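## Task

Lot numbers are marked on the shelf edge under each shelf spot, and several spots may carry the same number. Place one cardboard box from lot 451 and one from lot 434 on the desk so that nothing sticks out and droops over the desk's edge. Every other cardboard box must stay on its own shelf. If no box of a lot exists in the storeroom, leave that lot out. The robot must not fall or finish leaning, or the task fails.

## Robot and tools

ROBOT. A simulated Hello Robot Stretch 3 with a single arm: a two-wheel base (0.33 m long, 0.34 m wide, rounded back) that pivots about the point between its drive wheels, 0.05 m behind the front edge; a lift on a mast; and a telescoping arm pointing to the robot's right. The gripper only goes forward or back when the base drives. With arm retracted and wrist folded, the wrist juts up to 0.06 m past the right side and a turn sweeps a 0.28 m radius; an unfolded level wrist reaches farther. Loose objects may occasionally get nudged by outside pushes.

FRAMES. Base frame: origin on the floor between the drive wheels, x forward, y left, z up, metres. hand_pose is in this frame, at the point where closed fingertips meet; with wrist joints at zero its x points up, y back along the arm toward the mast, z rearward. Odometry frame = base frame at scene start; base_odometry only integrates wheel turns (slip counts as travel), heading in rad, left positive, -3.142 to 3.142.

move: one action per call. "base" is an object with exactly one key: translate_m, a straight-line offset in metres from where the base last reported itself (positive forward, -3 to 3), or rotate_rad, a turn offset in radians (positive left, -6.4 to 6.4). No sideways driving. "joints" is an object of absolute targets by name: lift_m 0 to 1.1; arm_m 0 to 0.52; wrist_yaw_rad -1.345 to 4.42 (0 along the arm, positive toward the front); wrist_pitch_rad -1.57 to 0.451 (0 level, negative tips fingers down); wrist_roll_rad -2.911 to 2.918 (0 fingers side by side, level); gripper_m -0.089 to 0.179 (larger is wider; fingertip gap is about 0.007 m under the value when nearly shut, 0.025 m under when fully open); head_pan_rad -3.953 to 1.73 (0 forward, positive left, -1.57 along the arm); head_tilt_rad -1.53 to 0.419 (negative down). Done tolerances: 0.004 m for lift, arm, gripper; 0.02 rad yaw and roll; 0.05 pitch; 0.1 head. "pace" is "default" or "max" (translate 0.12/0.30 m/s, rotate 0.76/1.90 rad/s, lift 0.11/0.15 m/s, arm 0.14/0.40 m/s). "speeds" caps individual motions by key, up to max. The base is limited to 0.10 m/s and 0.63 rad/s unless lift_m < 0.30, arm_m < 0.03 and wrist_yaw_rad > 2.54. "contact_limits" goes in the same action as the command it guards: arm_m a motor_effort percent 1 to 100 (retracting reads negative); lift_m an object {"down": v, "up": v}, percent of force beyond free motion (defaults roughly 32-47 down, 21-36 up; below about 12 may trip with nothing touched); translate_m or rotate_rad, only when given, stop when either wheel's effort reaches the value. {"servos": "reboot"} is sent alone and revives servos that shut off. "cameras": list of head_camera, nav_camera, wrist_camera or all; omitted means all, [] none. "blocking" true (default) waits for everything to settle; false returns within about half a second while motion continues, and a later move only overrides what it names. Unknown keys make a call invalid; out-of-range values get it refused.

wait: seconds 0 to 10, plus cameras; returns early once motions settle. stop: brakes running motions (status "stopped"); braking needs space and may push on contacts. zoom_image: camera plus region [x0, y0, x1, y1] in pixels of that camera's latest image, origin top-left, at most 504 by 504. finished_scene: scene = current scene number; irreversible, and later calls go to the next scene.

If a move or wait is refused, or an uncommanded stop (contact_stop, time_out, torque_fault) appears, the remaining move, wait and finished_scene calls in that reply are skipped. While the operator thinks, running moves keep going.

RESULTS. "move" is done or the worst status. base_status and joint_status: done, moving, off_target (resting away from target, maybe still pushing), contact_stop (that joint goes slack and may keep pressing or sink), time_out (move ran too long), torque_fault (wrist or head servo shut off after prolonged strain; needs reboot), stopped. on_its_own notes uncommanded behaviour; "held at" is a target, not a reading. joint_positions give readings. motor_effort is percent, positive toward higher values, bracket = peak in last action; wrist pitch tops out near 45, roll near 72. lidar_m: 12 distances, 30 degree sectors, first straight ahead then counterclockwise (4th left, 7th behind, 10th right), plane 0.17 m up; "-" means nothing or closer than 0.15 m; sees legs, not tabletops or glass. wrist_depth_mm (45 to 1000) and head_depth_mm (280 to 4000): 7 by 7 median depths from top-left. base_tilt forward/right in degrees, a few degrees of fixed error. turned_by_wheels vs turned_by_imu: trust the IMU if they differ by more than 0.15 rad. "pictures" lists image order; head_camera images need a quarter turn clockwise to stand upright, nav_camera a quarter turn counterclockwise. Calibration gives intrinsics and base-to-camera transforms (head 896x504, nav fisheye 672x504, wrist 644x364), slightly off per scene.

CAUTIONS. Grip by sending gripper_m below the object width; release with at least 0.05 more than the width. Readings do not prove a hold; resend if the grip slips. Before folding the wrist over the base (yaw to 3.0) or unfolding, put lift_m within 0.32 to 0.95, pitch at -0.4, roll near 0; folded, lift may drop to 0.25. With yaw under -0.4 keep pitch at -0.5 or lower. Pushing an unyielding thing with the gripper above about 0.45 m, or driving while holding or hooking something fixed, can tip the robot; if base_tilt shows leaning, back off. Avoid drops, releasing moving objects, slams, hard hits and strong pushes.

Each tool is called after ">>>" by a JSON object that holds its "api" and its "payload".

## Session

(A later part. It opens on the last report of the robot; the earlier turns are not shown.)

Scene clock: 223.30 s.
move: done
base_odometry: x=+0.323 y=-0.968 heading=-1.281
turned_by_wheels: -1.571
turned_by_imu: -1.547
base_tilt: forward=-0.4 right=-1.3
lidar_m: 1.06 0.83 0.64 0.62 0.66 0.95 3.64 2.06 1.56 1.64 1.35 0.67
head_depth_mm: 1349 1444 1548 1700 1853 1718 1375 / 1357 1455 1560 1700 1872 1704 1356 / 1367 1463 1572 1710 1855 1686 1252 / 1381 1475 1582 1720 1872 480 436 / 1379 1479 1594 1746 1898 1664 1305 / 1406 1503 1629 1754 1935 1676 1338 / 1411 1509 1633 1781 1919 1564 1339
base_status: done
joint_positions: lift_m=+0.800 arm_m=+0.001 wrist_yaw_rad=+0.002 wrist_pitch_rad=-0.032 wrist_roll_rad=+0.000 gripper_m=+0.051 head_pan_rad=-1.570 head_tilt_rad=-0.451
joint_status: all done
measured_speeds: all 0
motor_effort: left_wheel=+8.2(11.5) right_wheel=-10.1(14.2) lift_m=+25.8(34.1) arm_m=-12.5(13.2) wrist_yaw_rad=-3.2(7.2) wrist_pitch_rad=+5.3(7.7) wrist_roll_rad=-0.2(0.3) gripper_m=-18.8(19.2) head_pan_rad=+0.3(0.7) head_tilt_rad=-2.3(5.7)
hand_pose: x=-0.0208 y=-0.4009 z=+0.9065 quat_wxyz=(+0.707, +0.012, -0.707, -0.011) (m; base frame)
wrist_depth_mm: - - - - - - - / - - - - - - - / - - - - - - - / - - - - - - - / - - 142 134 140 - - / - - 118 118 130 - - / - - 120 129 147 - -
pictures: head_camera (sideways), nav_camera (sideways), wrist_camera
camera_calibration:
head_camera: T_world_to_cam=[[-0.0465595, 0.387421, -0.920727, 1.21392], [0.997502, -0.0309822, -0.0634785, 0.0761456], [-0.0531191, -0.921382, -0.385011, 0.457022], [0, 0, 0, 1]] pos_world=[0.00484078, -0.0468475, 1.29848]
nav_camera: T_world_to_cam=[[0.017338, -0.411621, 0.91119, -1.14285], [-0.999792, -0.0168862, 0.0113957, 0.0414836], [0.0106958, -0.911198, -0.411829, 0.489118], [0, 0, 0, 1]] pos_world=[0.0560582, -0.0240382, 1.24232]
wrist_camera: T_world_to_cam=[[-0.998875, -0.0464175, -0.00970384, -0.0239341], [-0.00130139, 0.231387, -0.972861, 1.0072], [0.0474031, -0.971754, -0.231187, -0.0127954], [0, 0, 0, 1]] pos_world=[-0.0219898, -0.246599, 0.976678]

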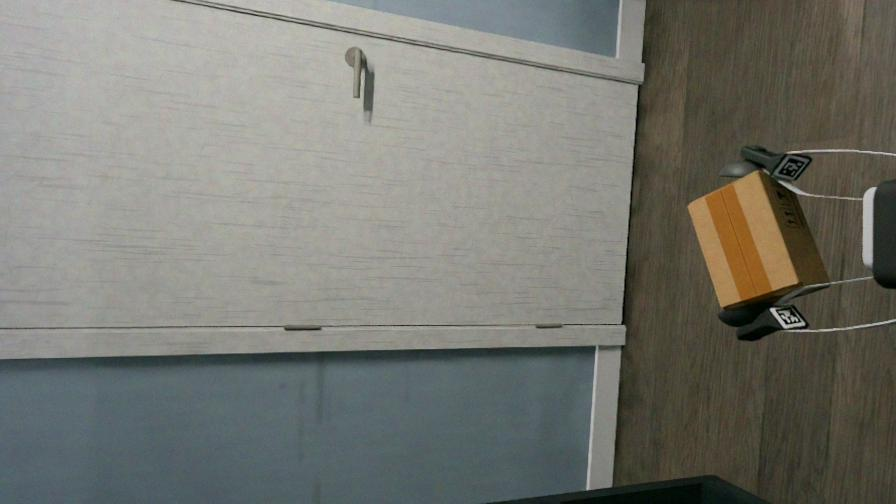

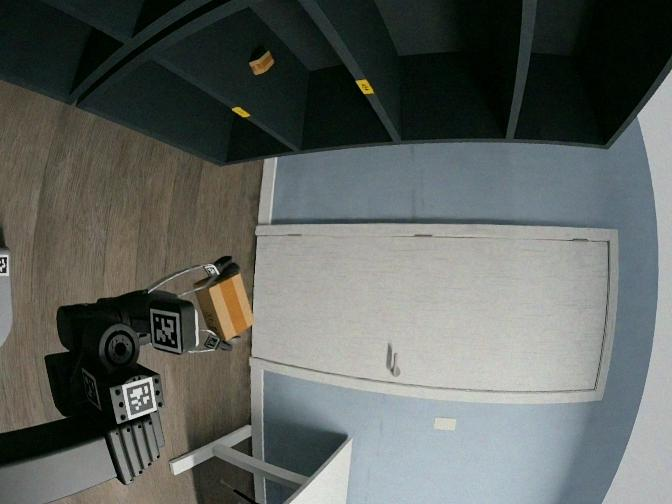

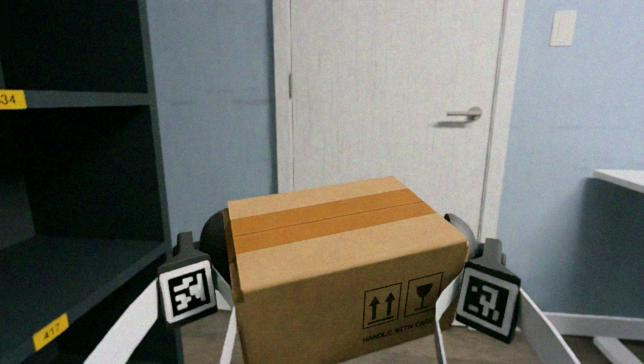

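>>> {"api": "move", "payload": {"base": {"translate_m":-1.2}, "pace": "max", "joints": {"head_tilt_rad":-0.55}, "cameras": ["head_camera","nav_camera"]}}

Scene clock: 240.83 s.
move: done
base_odometry: x=-0.019 y=+0.182 heading=-1.281
turned_by_wheels: +0.000
turned_by_imu: -0.001
base_tilt: forward=-0.2 right=-1.2
lidar_m: 1.81 0.94 0.72 0.70 0.74 1.07 2.48 1.53 0.97 1.15 1.67 2.12
head_depth_mm: 1290 1395 1536 1243 1163 1472 1287 / 1293 1412 1540 1236 1176 1513 1270 / 1299 1421 1554 1211 1443 1414 1186 / 1308 1436 1547 1204 1736 471 303 / 1316 1431 1541 1192 1453 1393 1259 / 1323 1446 1591 1326 1769 1520 1254 / 1332 1459 1599 1761 1865 1508 1246
base_status: done
joint_positions: lift_m=+0.800 arm_m=+0.001 wrist_yaw_rad=+0.002 wrist_pitch_rad=-0.032 wrist_roll_rad=+0.000 gripper_m=+0.051 head_pan_rad=-1.570 head_tilt_rad=-0.550
joint_status: all done
measured_speeds: all 0
motor_effort: left_wheel=+0.1(10.4) right_wheel=-10.9(15.2) lift_m=+28.4(28.7) arm_m=-4.0(11.7) wrist_yaw_rad=-1.8(4.8) wrist_pitch_rad=+5.4(5.5) wrist_roll_rad=+0.0(0.3) gripper_m=-18.7(19.5) head_pan_rad=+1.8(1.8) head_tilt_rad=-4.9(7.1)
hand_pose: x=-0.0208 y=-0.4009 z=+0.9065 quat_wxyz=(+0.707, +0.012, -0.707, -0.011) (m; base frame)
wrist_depth_mm: - - - - - - - / - - - - - - - / - - - - - - - / - - - - - - - / - - 141 134 140 - - / - 124 118 118 130 - - / - - 120 129 147 127 -
pictures: head_camera (sideways), nav_camera (sideways)
camera_calibration:
head_camera: T_world_to_cam=[[-0.0466659, 0.476766, -0.877791, 1.15797], [0.997497, -0.0244833, -0.0663278, 0.0798489], [-0.0531141, -0.878689, -0.47443, 0.573326], [0, 0, 0, 1]] pos_world=[0.00484047, -0.046352, 1.29376]
nav_camera: T_world_to_cam=[[0.0173305, -0.499946, 0.865883, -1.08372], [-0.999793, -0.0179292, 0.0096587, 0.0437474], [0.0106958, -0.865871, -0.500153, 0.604119], [0, 0, 0, 1]] pos_world=[0.0560582, -0.0179258, 1.2401]

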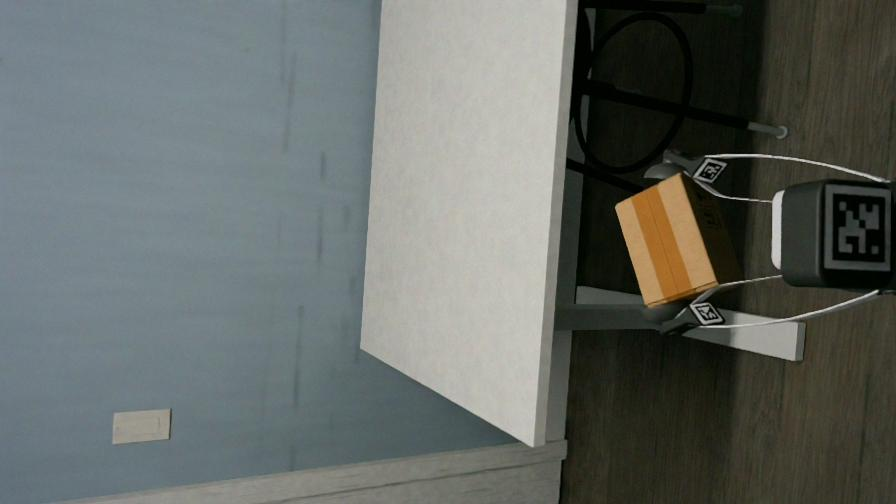

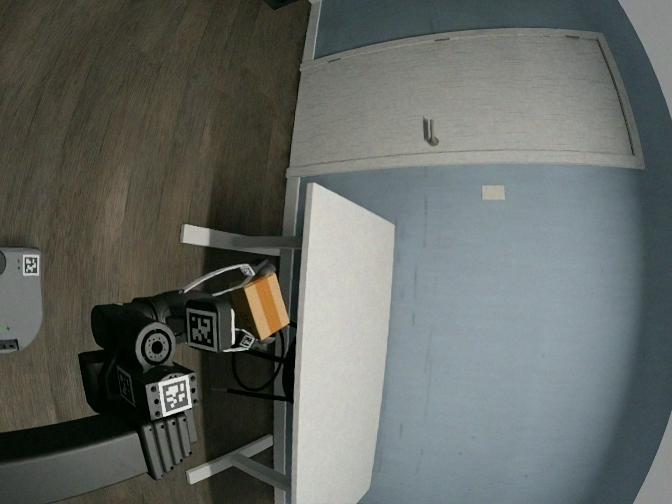

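>>> {"api": "move", "payload": {"joints": {"arm_m":0.5,"wrist_pitch_rad":-0.265}, "cameras": []}}

>>> {"api": "move", "payload": {"joints": {"lift_m":0.735}, "speeds": {"lift_m":0.06}, "cameras": ["wrist_camera","head_camera"]}}

Scene clock: 259.53 s.
move: done
base_odometry: x=-0.019 y=+0.182 heading=-1.281
turned_by_wheels: +0.000
turned_by_imu: +0.000
base_tilt: forward=-0.2 right=-1.2
lidar_m: 1.81 0.94 0.72 0.70 0.74 1.07 2.48 1.53 0.96 1.14 1.67 2.13
head_depth_mm: 1287 1397 1536 1237 1164 1335 290 / 1294 1414 1542 1232 421 359 1183 / 1299 1422 1548 648 1002 1531 1269 / 1310 1422 1552 751 1743 1530 1264 / 1316 1427 1563 1190 1454 1491 1256 / 1328 1436 1585 1326 1777 1512 1253 / 1333 1444 1596 1751 1855 1507 1247
base_status: not commanded
joint_positions: lift_m=+0.800 arm_m=+0.500 wrist_yaw_rad=+0.002 wrist_pitch_rad=-0.288 wrist_roll_rad=+0.000 gripper_m=+0.051 head_pan_rad=-1.570 head_tilt_rad=-0.550
joint_status: all done
measured_speeds: all 0
motor_effort: left_wheel=-0.2(0.6) right_wheel=-10.6(11.4) lift_m=+30.8(31.4) arm_m=+12.5(15.3) wrist_yaw_rad=-2.9(4.1) wrist_pitch_rad=+3.7(7.0) wrist_roll_rad=+0.0(0.3) gripper_m=-18.6(19.3) head_pan_rad=+2.0(2.3) head_tilt_rad=-4.0(5.6)
hand_pose: x=-0.0209 y=-0.8839 z=+0.8429 quat_wxyz=(+0.700, +0.102, -0.699, -0.101) (m; base frame)
wrist_depth_mm: 797 - - - - - - / - - - - - - - / - 928 - - - - - / - 981 - 164 - - - / - - 141 134 140 - - / - - 118 118 130 - - / - 92 119 129 141 117 -
pictures: none
No camera images: "cameras" was empty.

Scene clock: 261.20 s.
move: done
base_odometry: x=-0.019 y=+0.182 heading=-1.281
turned_by_wheels: +0.000
turned_by_imu: +0.000
base_tilt: forward=-0.2 right=-1.3
lidar_m: 1.81 0.94 0.72 0.70 0.75 1.07 2.48 1.53 0.96 1.14 1.68 2.13
head_depth_mm: 1294 1405 1535 1240 1159 1473 1224 / 1291 1402 1546 1228 1003 414 348 / 1298 1416 1558 1214 678 1496 1275 / 1309 1434 1539 1200 1747 1530 1257 / 1314 1436 1559 1193 1453 1481 1255 / 1325 1441 1585 1321 1780 1515 1256 / 1334 1449 1594 1761 1860 1512 1248
base_status: not commanded
joint_positions: lift_m=+0.735 arm_m=+0.500 wrist_yaw_rad=+0.002 wrist_pitch_rad=-0.288 wrist_roll_rad=+0.000 gripper_m=+0.051 head_pan_rad=-1.570 head_tilt_rad=-0.550
joint_status: all done
measured_speeds: all 0
motor_effort: left_wheel=-0.1(0.7) right_wheel=-10.1(11.8) lift_m=+24.4(29.8) arm_m=+9.6(12.8) wrist_yaw_rad=-2.3(4.1) wrist_pitch_rad=+3.9(3.9) wrist_roll_rad=+0.1(0.3) gripper_m=-19.1(19.2) head_pan_rad=+1.8(2.3) head_tilt_rad=-3.2(4.6)
hand_pose: x=-0.0209 y=-0.8838 z=+0.7778 quat_wxyz=(+0.700, +0.103, -0.699, -0.101) (m; base frame)
wrist_depth_mm: 794 - - - - - - / - - - - - - - / - 904 - - - - - / - - - 164 - - - / - - 141 134 140 - - / - - 118 118 130 - - / - 92 118 129 141 118 -
pictures: head_camera (sideways), wrist_camera
camera_calibration:
head_camera: T_world_to_cam=[[-0.0466604, 0.476886, -0.877726, 1.15776], [0.997498, -0.0244784, -0.0663271, 0.0798439], [-0.0531157, -0.878625, -0.47455, 0.573524], [0, 0, 0, 1]] pos_world=[0.00484048, -0.0462515, 1.29366]
wrist_camera: T_world_to_cam=[[-0.998898, -0.0422209, -0.0204969, -0.0355953], [-0.00179601, 0.470792, -0.882243, 1.13473], [0.0468988, -0.881233, -0.470349, -0.245832], [0, 0, 0, 1]] pos_world=[-0.0219889, -0.752361, 0.884754]

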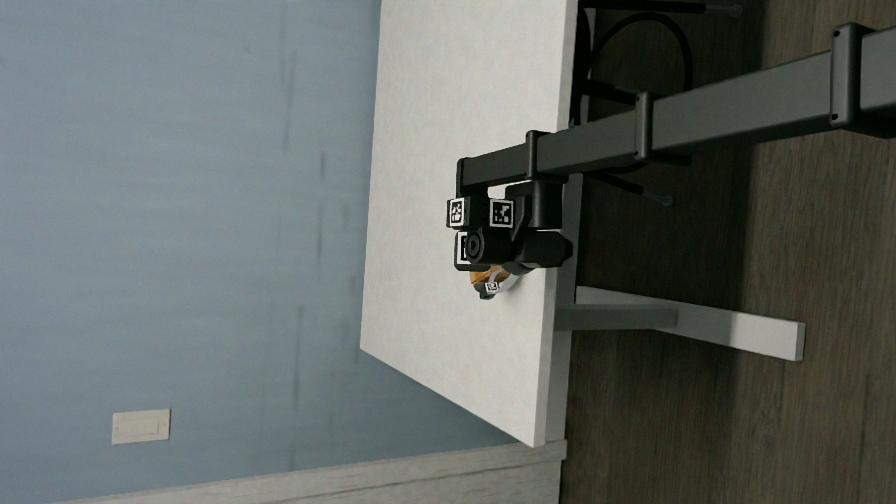

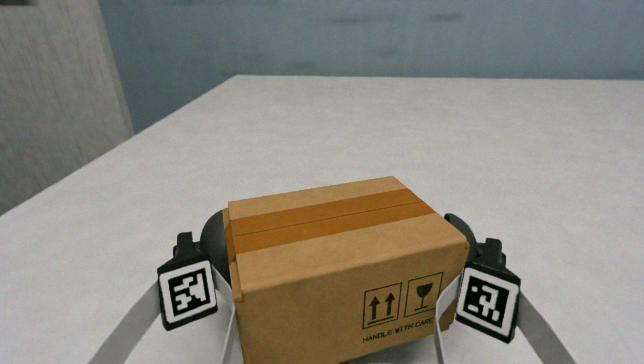

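>>> {"api": "move", "payload": {"joints": {"lift_m":0.688}, "speeds": {"lift_m":0.025}, "contact_limits": {"lift_m":{"down":13}}, "cameras": ["wrist_camera"]}}

Scene clock: 268.77 s.
move: done
base_odometry: x=-0.019 y=+0.182 heading=-1.281
turned_by_wheels: +0.000
turned_by_imu: +0.000
base_tilt: forward=-0.3 right=-1.2
lidar_m: 1.81 0.94 0.72 0.70 0.74 1.07 2.47 1.53 0.97 1.15 1.68 2.12
head_depth_mm: 1284 1401 1539 1245 1162 1469 1281 / 1293 1416 1547 1231 1013 520 387 / 1304 1422 1556 1220 697 1454 1260 / 1312 1418 1536 1209 947 1532 1265 / 1317 1430 1554 1188 1454 1490 1255 / 1323 1444 1593 1325 1771 1511 1252 / 1330 1451 1603 1759 1857 1514 1248
base_status: not commanded
joint_positions: lift_m=+0.688 arm_m=+0.500 wrist_yaw_rad=+0.002 wrist_pitch_rad=-0.232 wrist_roll_rad=+0.000 gripper_m=+0.051 head_pan_rad=-1.570 head_tilt_rad=-0.550
joint_status: all done
measured_speeds: all 0
motor_effort: left_wheel=-0.3(0.6) right_wheel=-10.8(11.5) lift_m=+17.2(25.7) arm_m=-0.9(4.4) wrist_yaw_rad=-1.6(4.6) wrist_pitch_rad=-6.6(7.0) wrist_roll_rad=+0.2(0.3) gripper_m=-18.7(19.0) head_pan_rad=+2.5(2.9) head_tilt_rad=-2.6(4.4)
contact_limits: lift_m down 13 (down: maximum 72; up: maximum 65)
hand_pose: x=-0.0209 y=-0.8888 z=+0.7445 quat_wxyz=(+0.703, +0.083, -0.702, -0.081) (m; base frame)
wrist_depth_mm: 797 - - - - - - / - - - - - - - / - - - - - - - / - - - 164 164 - - / - - 139 132 138 - - / - - 115 117 131 - - / - - 119 129 141 117 -
pictures: wrist_camera
camera_calibration:
wrist_camera: T_world_to_cam=[[-0.998894, -0.0433616, -0.0181998, -0.0391982], [-0.00169759, 0.420011, -0.907517, 1.0814], [0.0469955, -0.906482, -0.41962, -0.326201], [0, 0, 0, 1]] pos_world=[-0.021989, -0.751597, 0.843799]

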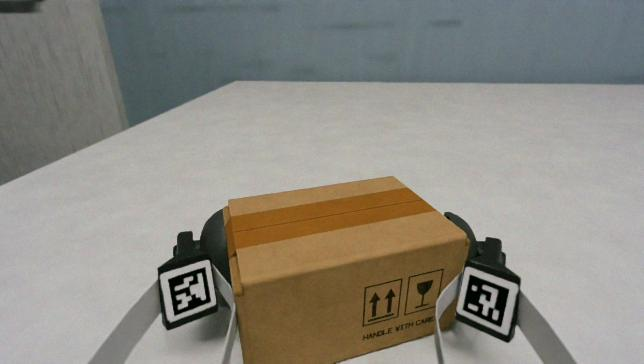

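Contact. Unload, open, retract (lift first slightly not needed), and prepare to travel.

>>> {"api": "move", "payload": {"joints": {"lift_m":0.697}, "cameras": []}}

>>> {"api": "move", "payload": {"joints": {"gripper_m":0.179}, "cameras": ["wrist_camera"]}}

>>> {"api": "move", "payload": {"joints": {"arm_m":0.0}, "cameras": ["wrist_camera"]}}

>>> {"api": "move", "payload": {"base": {"translate_m":-0.75}, "pace": "max", "joints": {"head_pan_rad":1.57,"head_tilt_rad":-0.25,"wrist_pitch_rad":-0.45}, "cameras": ["nav_camera"]}}

Scene clock: 278.73 s.
move: done
base_odometry: x=-0.019 y=+0.182 heading=-1.281
turned_by_wheels: +0.000
turned_by_imu: +0.000
base_tilt: forward=-0.3 right=-1.2
lidar_m: 1.81 0.94 0.72 0.70 0.75 1.07 2.48 1.53 0.96 1.15 1.67 2.12
head_depth_mm: 1289 1398 1538 1242 1168 1473 1276 / 1297 1406 1549 1226 1010 491 387 / 1297 1419 1551 1216 691 1462 1270 / 1313 1429 1542 1212 946 1532 1269 / 1320 1428 1558 1194 1451 1480 1259 / 1323 1442 1585 1322 1799 1519 1244 / 1330 1457 1593 1749 1866 1509 1244
base_status: not commanded
joint_positions: lift_m=+0.697 arm_m=+0.500 wrist_yaw_rad=+0.002 wrist_pitch_rad=-0.260 wrist_roll_rad=+0.000 gripper_m=+0.051 head_pan_rad=-1.570 head_tilt_rad=-0.550
joint_status: all done
measured_speeds: all 0
motor_effort: left_wheel=+0.0(0.8) right_wheel=-10.3(11.0) lift_m=+28.8(31.3) arm_m=-6.1(6.8) wrist_yaw_rad=-3.1(3.5) wrist_pitch_rad=-1.5(6.6) wrist_roll_rad=-0.1(0.2) gripper_m=-18.7(18.9) head_pan_rad=+2.7(3.1) head_tilt_rad=-2.9(4.1)
hand_pose: x=-0.0209 y=-0.8864 z=+0.7466 quat_wxyz=(+0.702, +0.093, -0.701, -0.091) (m; base frame)
wrist_depth_mm: 811 - - - - - - / - - - - - - - / - - - - - - - / - - - 163 163 - - / - - 139 132 138 - - / - - 116 117 131 - - / - 92 119 129 141 117 -
pictures: none
No camera images: "cameras" was empty.

Scene clock: 280.57 s.
move: done
base_odometry: x=-0.019 y=+0.182 heading=-1.281
turned_by_wheels: +0.000
turned_by_imu: +0.000
base_tilt: forward=-0.5 right=-1.2
lidar_m: 1.81 0.94 0.72 0.70 0.75 1.07 2.48 1.53 0.97 1.15 1.67 2.13
head_depth_mm: 1282 1398 1531 1247 1165 1466 1284 / 1296 1399 1544 1237 1010 491 386 / 1296 1413 1560 1210 691 1441 1273 / 1310 1421 1544 1204 842 1531 1265 / 1318 1436 1552 1190 1453 1482 1255 / 1321 1443 1592 1326 1788 1508 1251 / 1326 1457 1584 1763 1860 1512 1250
base_status: not commanded
joint_positions: lift_m=+0.697 arm_m=+0.500 wrist_yaw_rad=+0.000 wrist_pitch_rad=-0.278 wrist_roll_rad=+0.000 gripper_m=+0.179 head_pan_rad=-1.570 head_tilt_rad=-0.550
joint_status: all done
measured_speeds: all 0
motor_effort: left_wheel=-0.2(0.5) right_wheel=-9.5(10.7) lift_m=+22.6(28.9) arm_m=-8.8(9.5) wrist_yaw_rad=-0.6(3.6) wrist_pitch_rad=+2.1(2.1) wrist_roll_rad=+0.2(0.3) gripper_m=+0.9(82.9) head_pan_rad=+3.2(3.3) head_tilt_rad=-2.4(3.5)
hand_pose: x=-0.0216 y=-0.8847 z=+0.7422 quat_wxyz=(+0.701, +0.098, -0.700, -0.098) (m; base frame)
wrist_depth_mm: 802 - - - - - - / - - - - - - - / - - - - - - - / - - - 154 153 - - / - 142 132 126 132 - - / - 126 113 121 134 - - / - - 124 132 143 - 105
pictures: wrist_camera
camera_calibration:
wrist_camera: T_world_to_cam=[[-0.999013, -0.0397405, -0.019825, -0.0353503], [-0.000772641, 0.461883, -0.88694, 1.09942], [0.0444043, -0.88605, -0.461458, -0.274298], [0, 0, 0, 1]] pos_world=[-0.022286, -0.752251, 0.847845]

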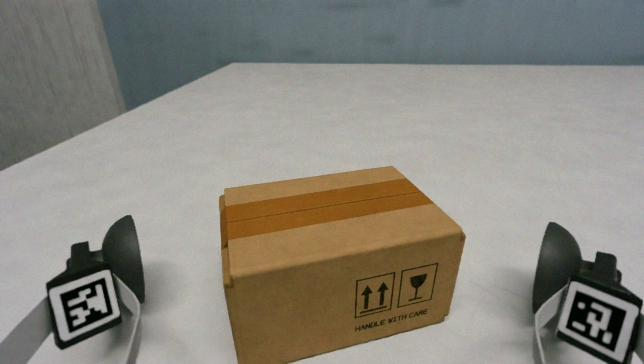

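Scene clock: 285.43 s.
move: done
base_odometry: x=-0.019 y=+0.182 heading=-1.281
turned_by_wheels: +0.000
turned_by_imu: +0.000
base_tilt: forward=-0.4 right=-1.2
lidar_m: 1.81 0.94 0.72 0.70 0.75 1.07 2.48 1.53 0.96 1.15 1.68 2.12
head_depth_mm: 1289 1399 1533 1245 1169 1472 1286 / 1295 1406 1537 1233 1188 1504 1244 / 1302 1416 1554 1223 1508 1540 1265 / 1309 1422 1546 1205 1747 1537 1263 / 1317 1429 1554 1189 1451 1484 1260 / 1324 1443 1584 1323 1785 1509 1249 / 1326 1452 1590 1753 1855 1508 1248
base_status: not commanded
joint_positions: lift_m=+0.697 arm_m=+0.001 wrist_yaw_rad=+0.000 wrist_pitch_rad=-0.279 wrist_roll_rad=+0.000 gripper_m=+0.179 head_pan_rad=-1.570 head_tilt_rad=-0.550
joint_status: all done
measured_speeds: all 0
motor_effort: left_wheel=-0.2(0.7) right_wheel=-9.9(10.4) lift_m=+29.4(29.8) arm_m=-12.2(14.6) wrist_yaw_rad=+0.2(1.7) wrist_pitch_rad=+2.2(2.2) wrist_roll_rad=+0.0(0.3) gripper_m=+1.1(1.2) head_pan_rad=+3.0(3.8) head_tilt_rad=-2.5(3.1)
hand_pose: x=-0.0216 y=-0.3852 z=+0.7420 quat_wxyz=(+0.701, +0.098, -0.700, -0.099) (m; base frame)
wrist_depth_mm: - - - - - - - / - - - 569 - - - / - - - - - - - / - - - - - - - / - - - - - - - / 123 - - - - - - / 914 966 991 977 - 943 105
pictures: wrist_camera
camera_calibration:
wrist_camera: T_world_to_cam=[[-0.999013, -0.0397267, -0.0198565, -0.0154758], [-0.000774155, 0.462598, -0.886568, 0.868535], [0.044406, -0.885678, -0.462172, 0.168849], [0, 0, 0, 1]] pos_world=[-0.022286, -0.252852, 0.847745]

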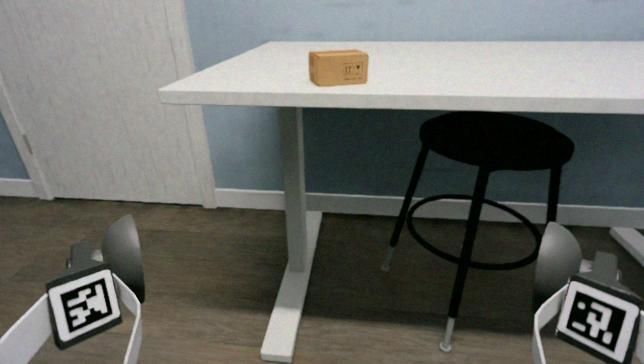

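Scene clock: 293.90 s.
move: done
base_odometry: x=-0.234 y=+0.901 heading=-1.281
turned_by_wheels: +0.000
turned_by_imu: +0.000
base_tilt: forward=-0.2 right=-1.1
lidar_m: 2.35 1.00 0.77 0.75 0.80 1.77 1.74 1.84 1.12 1.02 1.00 2.31
head_depth_mm: 640 666 692 720 747 772 809 / 641 663 689 717 746 784 818 / 649 666 692 720 750 781 819 / 652 668 695 722 756 786 824 / 654 672 700 729 758 791 827 / 659 678 704 731 764 797 833 / 661 680 707 738 765 800 841
base_status: done
joint_positions: lift_m=+0.697 arm_m=+0.001 wrist_yaw_rad=+0.000 wrist_pitch_rad=-0.462 wrist_roll_rad=+0.000 gripper_m=+0.179 head_pan_rad=+1.570 head_tilt_rad=-0.250
joint_status: all done
measured_speeds: all 0
motor_effort: left_wheel=-5.5(10.3) right_wheel=-4.0(14.3) lift_m=+30.0(31.5) arm_m=-3.7(12.5) wrist_yaw_rad=+0.0(1.8) wrist_pitch_rad=+1.8(3.7) wrist_roll_rad=-0.1(0.3) gripper_m=+1.1(1.3) head_pan_rad=-3.2(5.7) head_tilt_rad=-2.6(7.3)
hand_pose: x=-0.0216 y=-0.3642 z=+0.7000 quat_wxyz=(+0.689, +0.162, -0.688, -0.162) (m; base frame)
wrist_depth_mm: - - - - - - - / - - - - - - - / - - - - - - - / - - - - - - - / - - - - - - - / 123 906 956 963 949 943 948 / 822 838 843 861 833 822 105
pictures: nav_camera (sideways)
camera_calibration:
nav_camera: T_world_to_cam=[[-0.0168615, 0.22179, 0.974949, -1.22585], [0.999815, 0.0128083, 0.0143777, 0.0253373], [-0.00929864, 0.97501, -0.221965, 0.242207], [0, 0, 0, 1]] pos_world=[-0.04375, 0.0354028, 1.24854]

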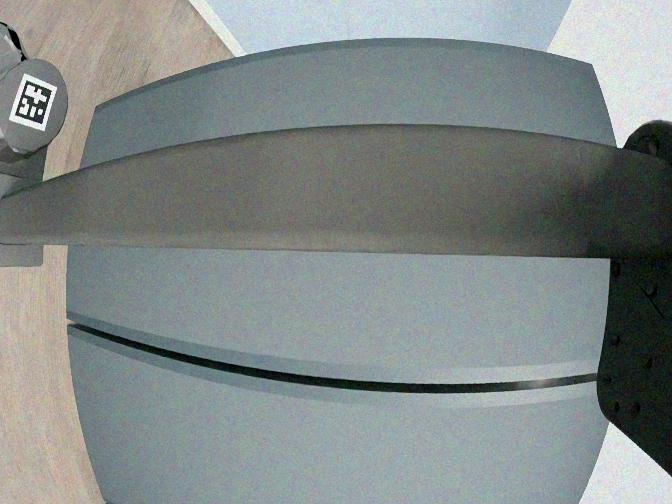

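>>> {"api": "move", "payload": {"base": {"translate_m":-1.18}, "pace": "max", "cameras": []}}

>>> {"api": "move", "payload": {"base": {"rotate_rad":1.571}, "joints": {"head_pan_rad":-0.9,"head_tilt_rad":-0.3}, "pace": "max", "cameras": ["nav_camera"]}}

>>> {"api": "move", "payload": {"base": {"translate_m":1.0}, "pace": "max", "cameras": ["nav_camera","head_camera"]}}

Scene clock: 333.70 s.
move: done
base_odometry: x=-0.571 y=+2.032 heading=-1.281
turned_by_wheels: +0.000
turned_by_imu: -0.001
base_tilt: forward=-0.2 right=-1.2
lidar_m: 2.58 1.11 0.94 1.79 0.76 0.58 0.57 0.60 0.87 1.46 1.30 1.65
head_depth_mm: 2002 2063 2156 2211 2300 1922 1332 / 2005 2086 2162 2255 2332 2190 1631 / 2050 2104 2172 2270 2346 2160 1634 / 2043 2100 2179 2280 2353 2145 1625 / 2051 2111 2186 2275 2380 2137 1605 / 1953 2012 2026 2104 2185 2035 1613 / 1401 1425 1454 1479 1517 1548 1501
base_status: done
joint_positions: lift_m=+0.697 arm_m=+0.001 wrist_yaw_rad=+0.000 wrist_pitch_rad=-0.462 wrist_roll_rad=+0.000 gripper_m=+0.179 head_pan_rad=+1.570 head_tilt_rad=-0.250
joint_status: not commanded
measured_speeds: all 0
motor_effort: left_wheel=+0.2(11.7) right_wheel=-10.2(14.7) lift_m=+28.0(30.0) arm_m=+11.9(12.3) wrist_yaw_rad=-0.5(2.1) wrist_pitch_rad=+1.8(1.9) wrist_roll_rad=+0.1(0.3) gripper_m=+0.3(1.3) head_pan_rad=-2.6(3.9) head_tilt_rad=-1.8(4.0)
hand_pose: x=-0.0216 y=-0.3642 z=+0.7000 quat_wxyz=(+0.689, +0.162, -0.688, -0.162) (m; base frame)
wrist_depth_mm: - - - - - - - / - - - - - - - / - - - - - - - / - - - - - - - / - - - - - - - / 123 925 977 980 976 959 - / 822 831 858 843 849 814 105
pictures: none
No camera images: "cameras" was empty.

Scene clock: 337.13 s.
move: done
base_odometry: x=-0.571 y=+2.032 heading=+0.290
turned_by_wheels: +1.571
turned_by_imu: +1.546
base_tilt: forward=-0.3 right=-1.3
lidar_m: 1.85 0.77 0.58 0.57 0.60 0.85 1.46 1.31 1.92 2.72 1.12 0.95
head_depth_mm: 2472 1833 1997 2204 2453 2033 1571 / 1442 1522 1634 1754 1946 1935 1542 / 1222 1295 1388 1485 1599 1733 1550 / 1078 1134 1202 1279 1366 1454 1477 / 963 1006 1059 1116 1178 1255 1326 / 868 909 944 993 1046 1100 1159 / 795 827 858 896 935 993 1056
base_status: done
joint_positions: lift_m=+0.697 arm_m=+0.001 wrist_yaw_rad=+0.000 wrist_pitch_rad=-0.462 wrist_roll_rad=+0.000 gripper_m=+0.179 head_pan_rad=-0.902 head_tilt_rad=-0.301
joint_status: all done
measured_speeds: all 0
motor_effort: left_wheel=-8.5(13.1) right_wheel=+8.9(12.3) lift_m=+27.5(28.5) arm_m=+4.6(12.7) wrist_yaw_rad=+0.0(1.2) wrist_pitch_rad=+1.8(1.9) wrist_roll_rad=+0.1(0.3) gripper_m=+0.8(1.4) head_pan_rad=+3.1(4.7) head_tilt_rad=-0.4(5.7)
hand_pose: x=-0.0216 y=-0.3642 z=+0.7000 quat_wxyz=(+0.689, +0.162, -0.688, -0.162) (m; base frame)
wrist_depth_mm: - - - - - - - / - - - - - - - / - - - - - - - / - - - - - - - / - - - - - - - / - 915 969 949 949 939 - / 825 836 843 840 852 806 105
pictures: nav_camera (sideways)
camera_calibration:
nav_camera: T_world_to_cam=[[0.181564, -0.202143, 0.962379, -1.21065], [-0.775357, -0.631375, 0.0136626, 0.0371012], [0.60486, -0.748668, -0.271368, 0.302711], [0, 0, 0, 1]] pos_world=[0.0654787, 0.00533061, 1.24674]

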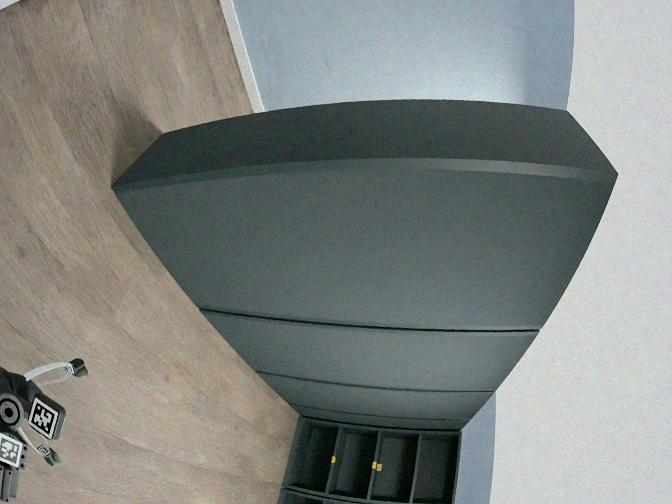

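Scene clock: 348.10 s.
move: done
base_odometry: x=+0.388 y=+2.317 heading=+0.289
turned_by_wheels: +0.000
turned_by_imu: +0.000
base_tilt: forward=-0.3 right=-1.2
lidar_m: 1.30 0.70 0.53 0.52 0.54 0.78 2.45 2.18 0.51 0.50 0.53 1.34
head_depth_mm: 438 452 468 484 501 520 541 / 2103 490 505 523 543 565 590 / 1925 2067 2210 2343 2483 1925 1490 / 1711 1808 1898 2008 2140 2005 1549 / 1523 1590 1677 1768 1861 1916 1531 / 1387 1437 1502 1578 1653 1738 1519 / 1260 1313 1354 1413 1484 1550 1521
base_status: done
joint_positions: lift_m=+0.697 arm_m=+0.001 wrist_yaw_rad=+0.000 wrist_pitch_rad=-0.462 wrist_roll_rad=+0.000 gripper_m=+0.179 head_pan_rad=-0.900 head_tilt_rad=-0.300
joint_status: not commanded
measured_speeds: all 0
motor_effort: left_wheel=+1.7(9.6) right_wheel=+6.2(13.5) lift_m=+25.2(27.7) arm_m=-12.2(13.6) wrist_yaw_rad=+0.5(2.6) wrist_pitch_rad=+1.7(1.9) wrist_roll_rad=+0.0(0.4) gripper_m=+0.4(1.3) head_pan_rad=+3.6(4.3) head_tilt_rad=+5.0(6.2)
hand_pose: x=-0.0216 y=-0.3642 z=+0.7000 quat_wxyz=(+0.689, +0.162, -0.688, -0.162) (m; base frame)
wrist_depth_mm: 254 246 243 235 228 225 230 / 279 271 265 257 250 245 - / 306 298 292 286 277 272 - / - - - 306 303 302 - / - 142 - - - 346 - / 123 126 - - - 388 948 / 824 820 - - - 824 105
pictures: head_camera (sideways), nav_camera (sideways)
camera_calibration:
head_camera: T_world_to_cam=[[-0.188283, 0.162806, -0.968527, 1.27719], [0.806724, 0.588077, -0.0579747, 0.070168], [0.56013, -0.79225, -0.242064, 0.2672], [0, 0, 0, 1]] pos_world=[0.0342007, -0.0375094, 1.30574]
nav_camera: T_world_to_cam=[[0.181187, -0.200885, 0.962713, -1.21113], [-0.774268, -0.632709, 0.0136961, 0.0370669], [0.606366, -0.74788, -0.270178, 0.301223], [0, 0, 0, 1]] pos_world=[0.0654904, 0.0054317, 1.24685]

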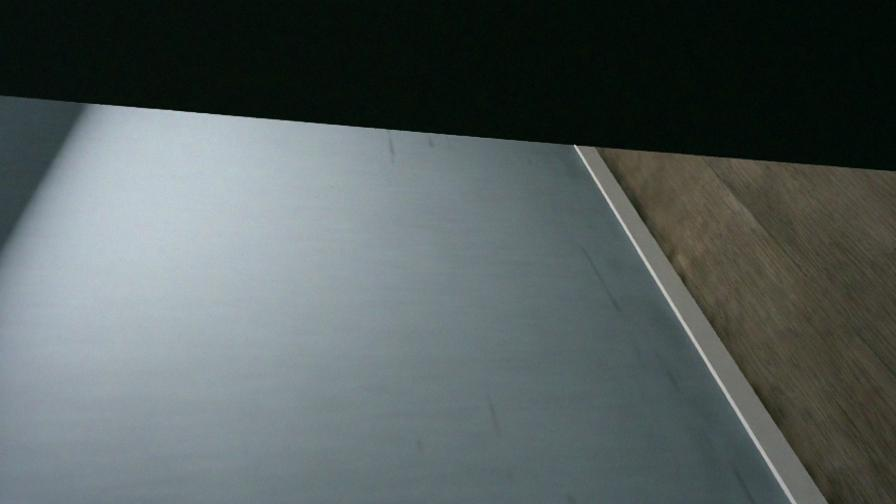

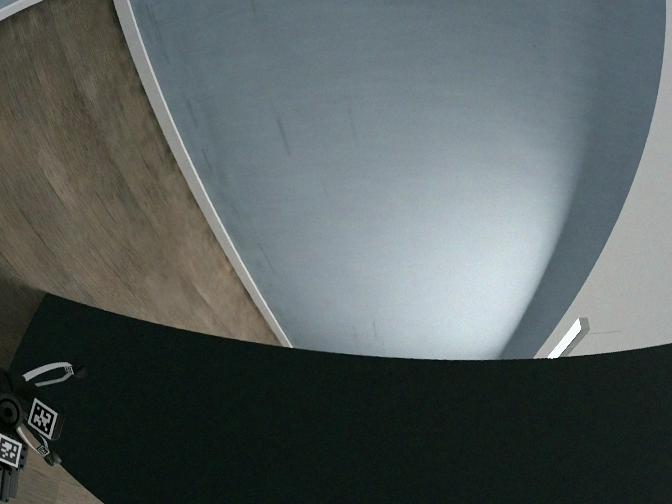

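>>> {"api": "move", "payload": {"base": {"translate_m":0.68}, "pace": "max", "joints": {"head_pan_rad":-2.1,"head_tilt_rad":-0.35}, "cameras": ["nav_camera","head_camera"]}}

Scene clock: 367.67 s.
move: done
base_odometry: x=+1.039 y=+2.511 heading=+0.289
turned_by_wheels: +0.000
turned_by_imu: +0.000
base_tilt: forward=-0.3 right=-1.1
lidar_m: 0.63 0.65 0.49 0.48 0.51 0.72 2.36 0.72 0.66 2.05 0.85 0.64
head_depth_mm: 591 631 683 737 807 887 982 / 556 593 634 686 743 808 886 / 1283 613 626 662 705 750 809 / 1353 1049 1520 1076 1473 1119 1257 / 1276 1324 1438 1311 1548 1279 1384 / 1245 1308 1387 1488 1566 1677 1452 / 1961 2077 2180 2363 2414 1851 1449
base_status: done
joint_positions: lift_m=+0.697 arm_m=+0.001 wrist_yaw_rad=+0.000 wrist_pitch_rad=-0.462 wrist_roll_rad=+0.000 gripper_m=+0.179 head_pan_rad=-2.100 head_tilt_rad=-0.350
joint_status: all done
measured_speeds: all 0
motor_effort: left_wheel=+4.3(10.7) right_wheel=+4.3(13.7) lift_m=+23.8(26.0) arm_m=-11.0(12.6) wrist_yaw_rad=-0.9(1.9) wrist_pitch_rad=+1.8(1.9) wrist_roll_rad=+0.3(0.3) gripper_m=+0.4(1.4) head_pan_rad=+3.4(5.6) head_tilt_rad=-3.2(6.6)
hand_pose: x=-0.0216 y=-0.3642 z=+0.7000 quat_wxyz=(+0.689, +0.162, -0.688, -0.162) (m; base frame)
wrist_depth_mm: - - - - - - - / - - - - - - - / - - - - - - - / - - - - - - - / - - - - - - - / - 919 959 970 979 912 - / - 834 854 847 828 810 105
pictures: head_camera (sideways), nav_camera (sideways)
camera_calibration:
head_camera: T_world_to_cam=[[0.10802, 0.276349, -0.954967, 1.25771], [0.841999, -0.536142, -0.0599077, 0.0724694], [-0.528554, -0.797611, -0.2906, 0.337015], [0, 0, 0, 1]] pos_world=[-0.0187456, -0.0399052, 1.30335]
nav_camera: T_world_to_cam=[[-0.145861, -0.283202, 0.947903, -1.18976], [-0.870669, 0.4917, 0.0129276, 0.0387007], [-0.469745, -0.823424, -0.318295, 0.37037], [0, 0, 0, 1]] pos_world=[0.0341355, -0.0510004, 1.24517]

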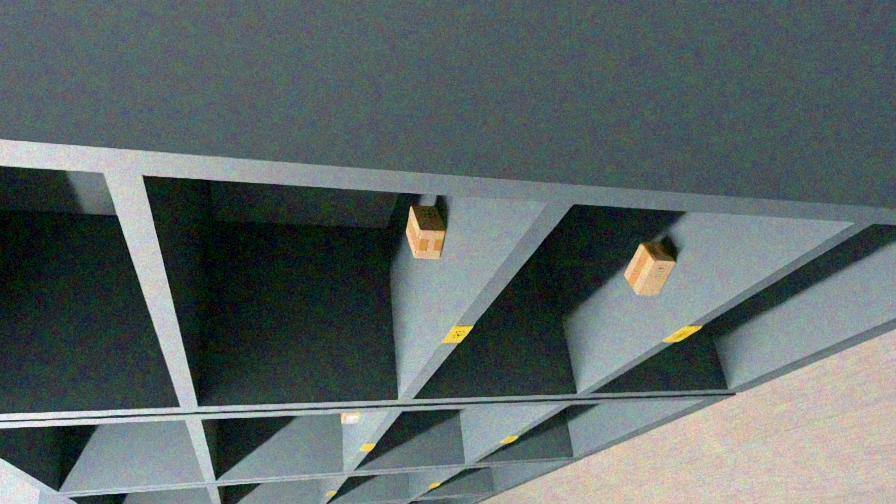

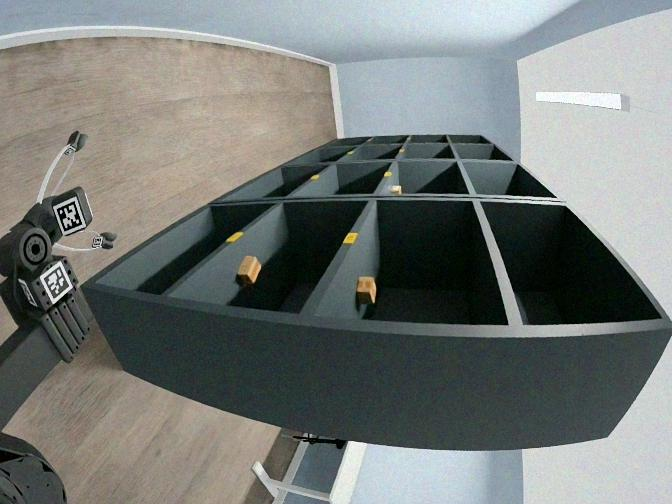

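>>> {"api": "zoom_image", "payload": {"camera": "head_camera", "region": [340, 300, 540, 504]}}

>>> {"api": "zoom_image", "payload": {"camera": "head_camera", "region": [640, 310, 720, 360]}}

>>> {"api": "move", "payload": {"base": {"rotate_rad":-1.571}, "pace": "max", "joints": {"head_pan_rad":-1.4,"head_tilt_rad":-0.35}, "cameras": ["head_camera"]}}

Scaled by 2.471 from the camera's 896x504 image, which has a finer 1280x720 frame.

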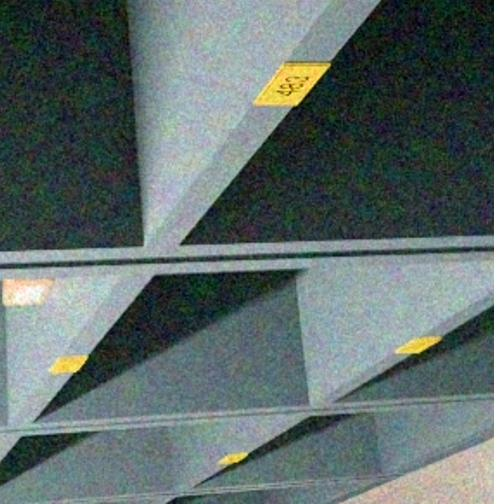

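Scaled by 6.300 from the camera's 896x504 image, which has a finer 1280x720 frame.

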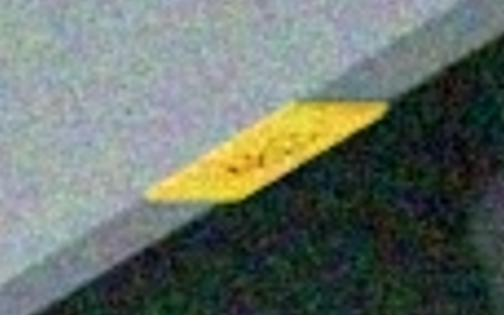

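Scene clock: 377.47 s.
move: done
base_odometry: x=+1.039 y=+2.511 heading=-1.281
turned_by_wheels: -1.571
turned_by_imu: -1.546
base_tilt: forward=-0.2 right=-1.3
lidar_m: 1.95 0.84 0.64 0.63 0.64 0.49 0.48 0.51 0.74 2.51 0.71 0.66
head_depth_mm: 2588 2702 2836 3006 2529 1921 1485 / 2634 2770 2887 3064 2681 1917 1482 / 2667 2841 2996 3182 2665 1896 1476 / 2720 2873 3072 3272 2625 1871 1466 / 2762 2965 3086 3310 2609 1867 1462 / 2907 3040 3159 3410 2593 1862 1445 / 2950 3091 3242 2950 2311 1043 1085
base_status: done
joint_positions: lift_m=+0.697 arm_m=+0.001 wrist_yaw_rad=+0.000 wrist_pitch_rad=-0.462 wrist_roll_rad=+0.000 gripper_m=+0.179 head_pan_rad=-1.399 head_tilt_rad=-0.350
joint_status: all done
measured_speeds: all 0
motor_effort: left_wheel=+7.9(12.5) right_wheel=-10.5(13.0) lift_m=+23.3(24.4) arm_m=-12.1(13.4) wrist_yaw_rad=-0.3(1.3) wrist_pitch_rad=+1.8(1.9) wrist_roll_rad=+0.0(0.3) gripper_m=+0.6(1.1) head_pan_rad=-3.5(5.8) head_tilt_rad=-2.6(5.4)
hand_pose: x=-0.0216 y=-0.3642 z=+0.7000 quat_wxyz=(+0.689, +0.162, -0.688, -0.162) (m; base frame)
wrist_depth_mm: - - - - - - - / - - - - - - 643 / - - - - - - 630 / - - - - - - 625 / - - - - - - 588 / - 922 963 965 952 952 589 / - 834 859 859 840 819 105
pictures: head_camera (sideways)
camera_calibration:
head_camera: T_world_to_cam=[[-0.0955623, 0.280914, -0.954963, 1.25895], [0.989326, 0.132823, -0.0599294, 0.0715801], [0.110006, -0.950497, -0.290609, 0.333122], [0, 0, 0, 1]] pos_world=[0.0128463, -0.0465318, 1.30335]

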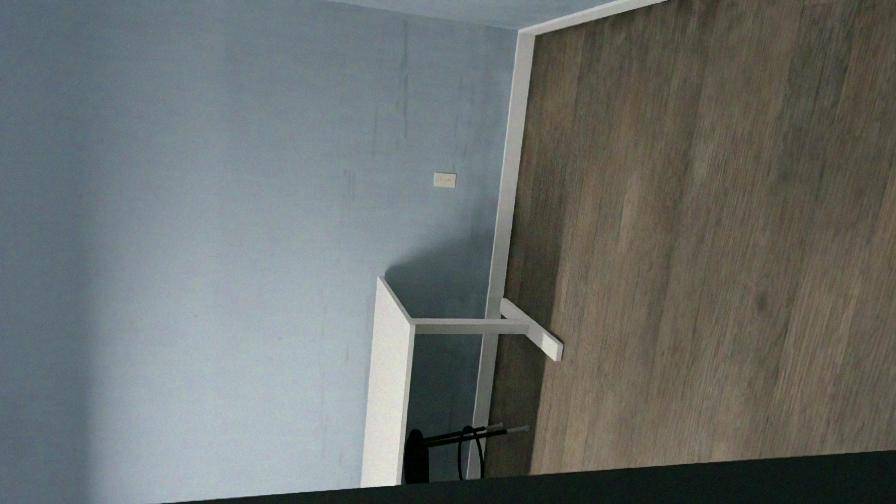

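>>> {"api": "move", "payload": {"base": {"rotate_rad":0.35}, "pace": "max", "cameras": []}}

>>> {"api": "move", "payload": {"base": {"translate_m":0.42}, "pace": "max", "cameras": []}}

>>> {"api": "move", "payload": {"base": {"rotate_rad":-0.35}, "pace": "max", "joints": {"head_pan_rad":-0.85}, "cameras": ["head_camera"]}}

>>> {"api": "zoom_image", "payload": {"camera": "head_camera", "region": [340, 0, 640, 252]}}

>>> {"api": "zoom_image", "payload": {"camera": "head_camera", "region": [340, 252, 640, 504]}}

Scene clock: 399.60 s.
move: done
base_odometry: x=+1.039 y=+2.511 heading=-0.932
turned_by_wheels: +0.350
turned_by_imu: +0.344
base_tilt: forward=-0.4 right=-1.2
lidar_m: 1.01 0.68 0.63 0.64 0.52 0.48 0.49 0.62 1.34 0.86 0.66 1.46
head_depth_mm: 2701 2770 2923 3053 2689 1913 1501 / 2824 2969 3071 3191 2667 1900 1488 / 2975 3150 3286 3396 2639 1886 1471 / 813 870 929 3109 2372 1745 1428 / 703 743 788 837 894 959 1035 / 620 650 684 719 760 809 861 / 556 577 604 634 665 704 754
base_status: done
joint_positions: lift_m=+0.697 arm_m=+0.001 wrist_yaw_rad=+0.000 wrist_pitch_rad=-0.462 wrist_roll_rad=+0.000 gripper_m=+0.179 head_pan_rad=-1.400 head_tilt_rad=-0.350
joint_status: not commanded
measured_speeds: all 0
motor_effort: left_wheel=-7.8(12.6) right_wheel=+9.0(12.7) lift_m=+25.1(25.1) arm_m=-11.9(12.6) wrist_yaw_rad=+0.5(1.4) wrist_pitch_rad=+1.8(1.8) wrist_roll_rad=-0.1(0.3) gripper_m=+0.8(1.3) head_pan_rad=-3.2(3.6) head_tilt_rad=-1.9(2.9)
hand_pose: x=-0.0216 y=-0.3642 z=+0.7000 quat_wxyz=(+0.689, +0.162, -0.688, -0.162) (m; base frame)
wrist_depth_mm: - - - - - - - / - - - - - - - / - - - - - - - / - - - - - - - / - 143 - - - - - / - 126 936 941 947 966 943 / 821 791 856 848 845 831 105
pictures: none
No camera images: "cameras" was empty.

Scene clock: 404.77 s.
move: done
base_odometry: x=+1.290 y=+2.174 heading=-0.932
turned_by_wheels: +0.000
turned_by_imu: +0.000
base_tilt: forward=-0.3 right=-1.2
lidar_m: 0.74 0.49 0.46 0.47 0.59 0.86 0.88 1.11 2.39 0.57 1.17 2.03
head_depth_mm: 452 474 504 582 713 909 1364 / 869 921 976 926 580 619 668 / 924 979 1040 1058 690 1127 874 / 989 1048 1119 1070 776 1117 875 / 1053 1105 1205 972 1333 1112 926 / 1147 1157 1288 1049 1389 1104 1254 / 1075 1098 1190 1029 1303 1100 1347
base_status: done
joint_positions: lift_m=+0.697 arm_m=+0.001 wrist_yaw_rad=+0.000 wrist_pitch_rad=-0.462 wrist_roll_rad=+0.000 gripper_m=+0.179 head_pan_rad=-1.400 head_tilt_rad=-0.350
joint_status: not commanded
measured_speeds: all 0
motor_effort: left_wheel=+1.5(9.1) right_wheel=+7.4(14.2) lift_m=+28.8(29.5) arm_m=-12.1(13.6) wrist_yaw_rad=-0.2(1.7) wrist_pitch_rad=+1.8(1.9) wrist_roll_rad=+0.2(0.5) gripper_m=+1.0(1.1) head_pan_rad=-3.0(3.6) head_tilt_rad=-1.4(2.4)
hand_pose: x=-0.0216 y=-0.3642 z=+0.7000 quat_wxyz=(+0.689, +0.162, -0.688, -0.162) (m; base frame)
wrist_depth_mm: - - - - 295 - - / - - - - - - - / - - - - - - - / - - - - - - - / - - - - - - - / 123 140 - - 915 937 950 / 818 846 830 764 843 820 105
pictures: none
No camera images: "cameras" was empty.

Scene clock: 406.27 s.
move: done
base_odometry: x=+1.290 y=+2.174 heading=-1.281
turned_by_wheels: -0.350
turned_by_imu: -0.344
base_tilt: forward=-0.3 right=-1.2
lidar_m: 1.43 0.61 0.47 0.46 0.49 0.70 0.86 0.91 1.32 0.57 0.58 1.16
head_depth_mm: 899 936 997 1015 662 1091 885 / 981 971 1087 1087 697 1136 882 / 1084 1015 1188 1001 786 1129 878 / 1175 1049 1303 1075 1402 1116 957 / 1107 1101 1240 1063 1368 1116 1333 / 1014 1047 1120 1148 1250 1263 1357 / 954 1010 1088 1166 1442 1610 1404
base_status: done
joint_positions: lift_m=+0.697 arm_m=+0.001 wrist_yaw_rad=+0.000 wrist_pitch_rad=-0.462 wrist_roll_rad=+0.000 gripper_m=+0.179 head_pan_rad=-0.840 head_tilt_rad=-0.350
joint_status: all done
measured_speeds: translate_m=+0.000 rotate_rad=+0.000 lift_m=+0.000 arm_m=+0.000 wrist_yaw_rad=+0.000 wrist_pitch_rad=+0.000 wrist_roll_rad=+0.000 head_pan_rad=-0.024 head_tilt_rad=+0.000
motor_effort: left_wheel=+7.7(13.3) right_wheel=-9.7(12.6) lift_m=+30.3(31.0) arm_m=-12.9(13.0) wrist_yaw_rad=-0.2(1.3) wrist_pitch_rad=+1.7(1.8) wrist_roll_rad=+0.1(0.3) gripper_m=+0.5(1.0) head_pan_rad=-2.8(5.9) head_tilt_rad=-0.4(1.8)
hand_pose: x=-0.0216 y=-0.3642 z=+0.7000 quat_wxyz=(+0.689, +0.162, -0.688, -0.162) (m; base frame)
wrist_depth_mm: - 298 - - - - - / - - - - - - - / - - - - - - - / - - - - - - - / - 146 - - - - - / - 125 - 968 947 954 937 / - - - 846 829 821 105
pictures: head_camera (sideways)
camera_calibration:
head_camera: T_world_to_cam=[[-0.230072, 0.187379, -0.954964, 1.25976], [0.768062, 0.637564, -0.059943, 0.0730002], [0.597619, -0.747262, -0.290605, 0.330169], [0, 0, 0, 1]] pos_world=[0.0364515, -0.0358719, 1.30335]

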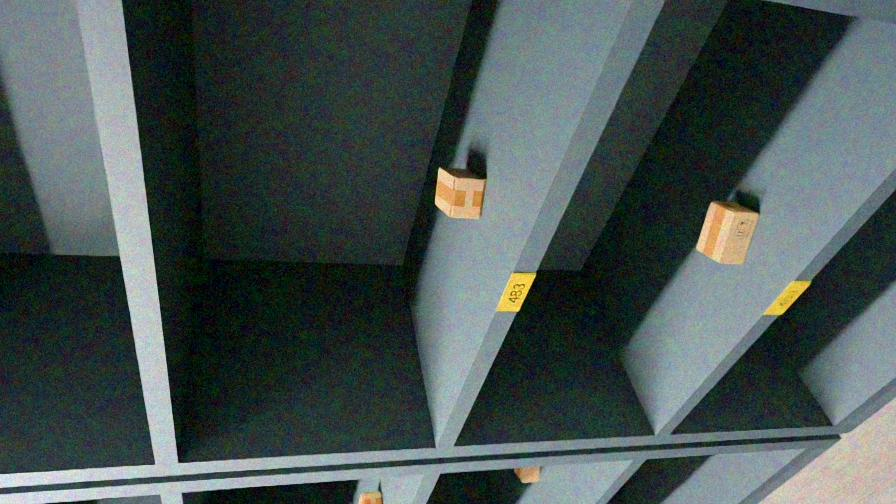

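Scaled by 1.680 from the camera's 896x504 image, which has a finer 1280x720 frame.

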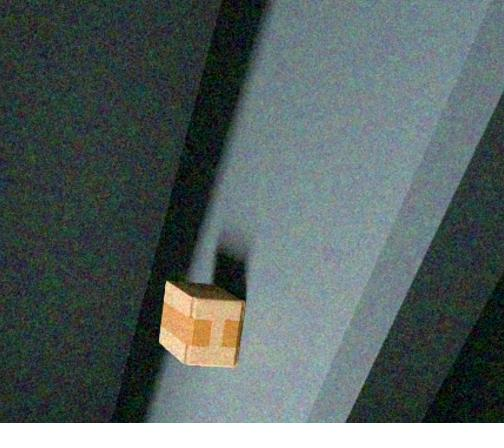

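Scaled by 1.680 from the camera's 896x504 image, which has a finer 1280x720 frame.

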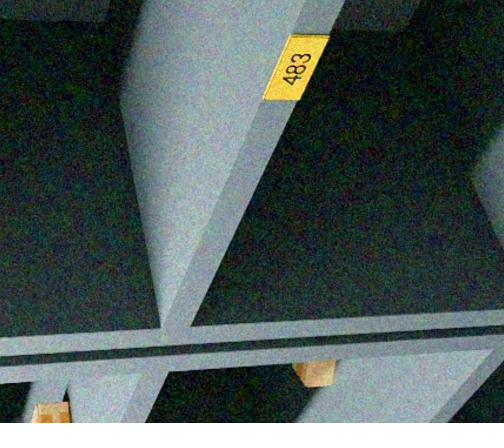

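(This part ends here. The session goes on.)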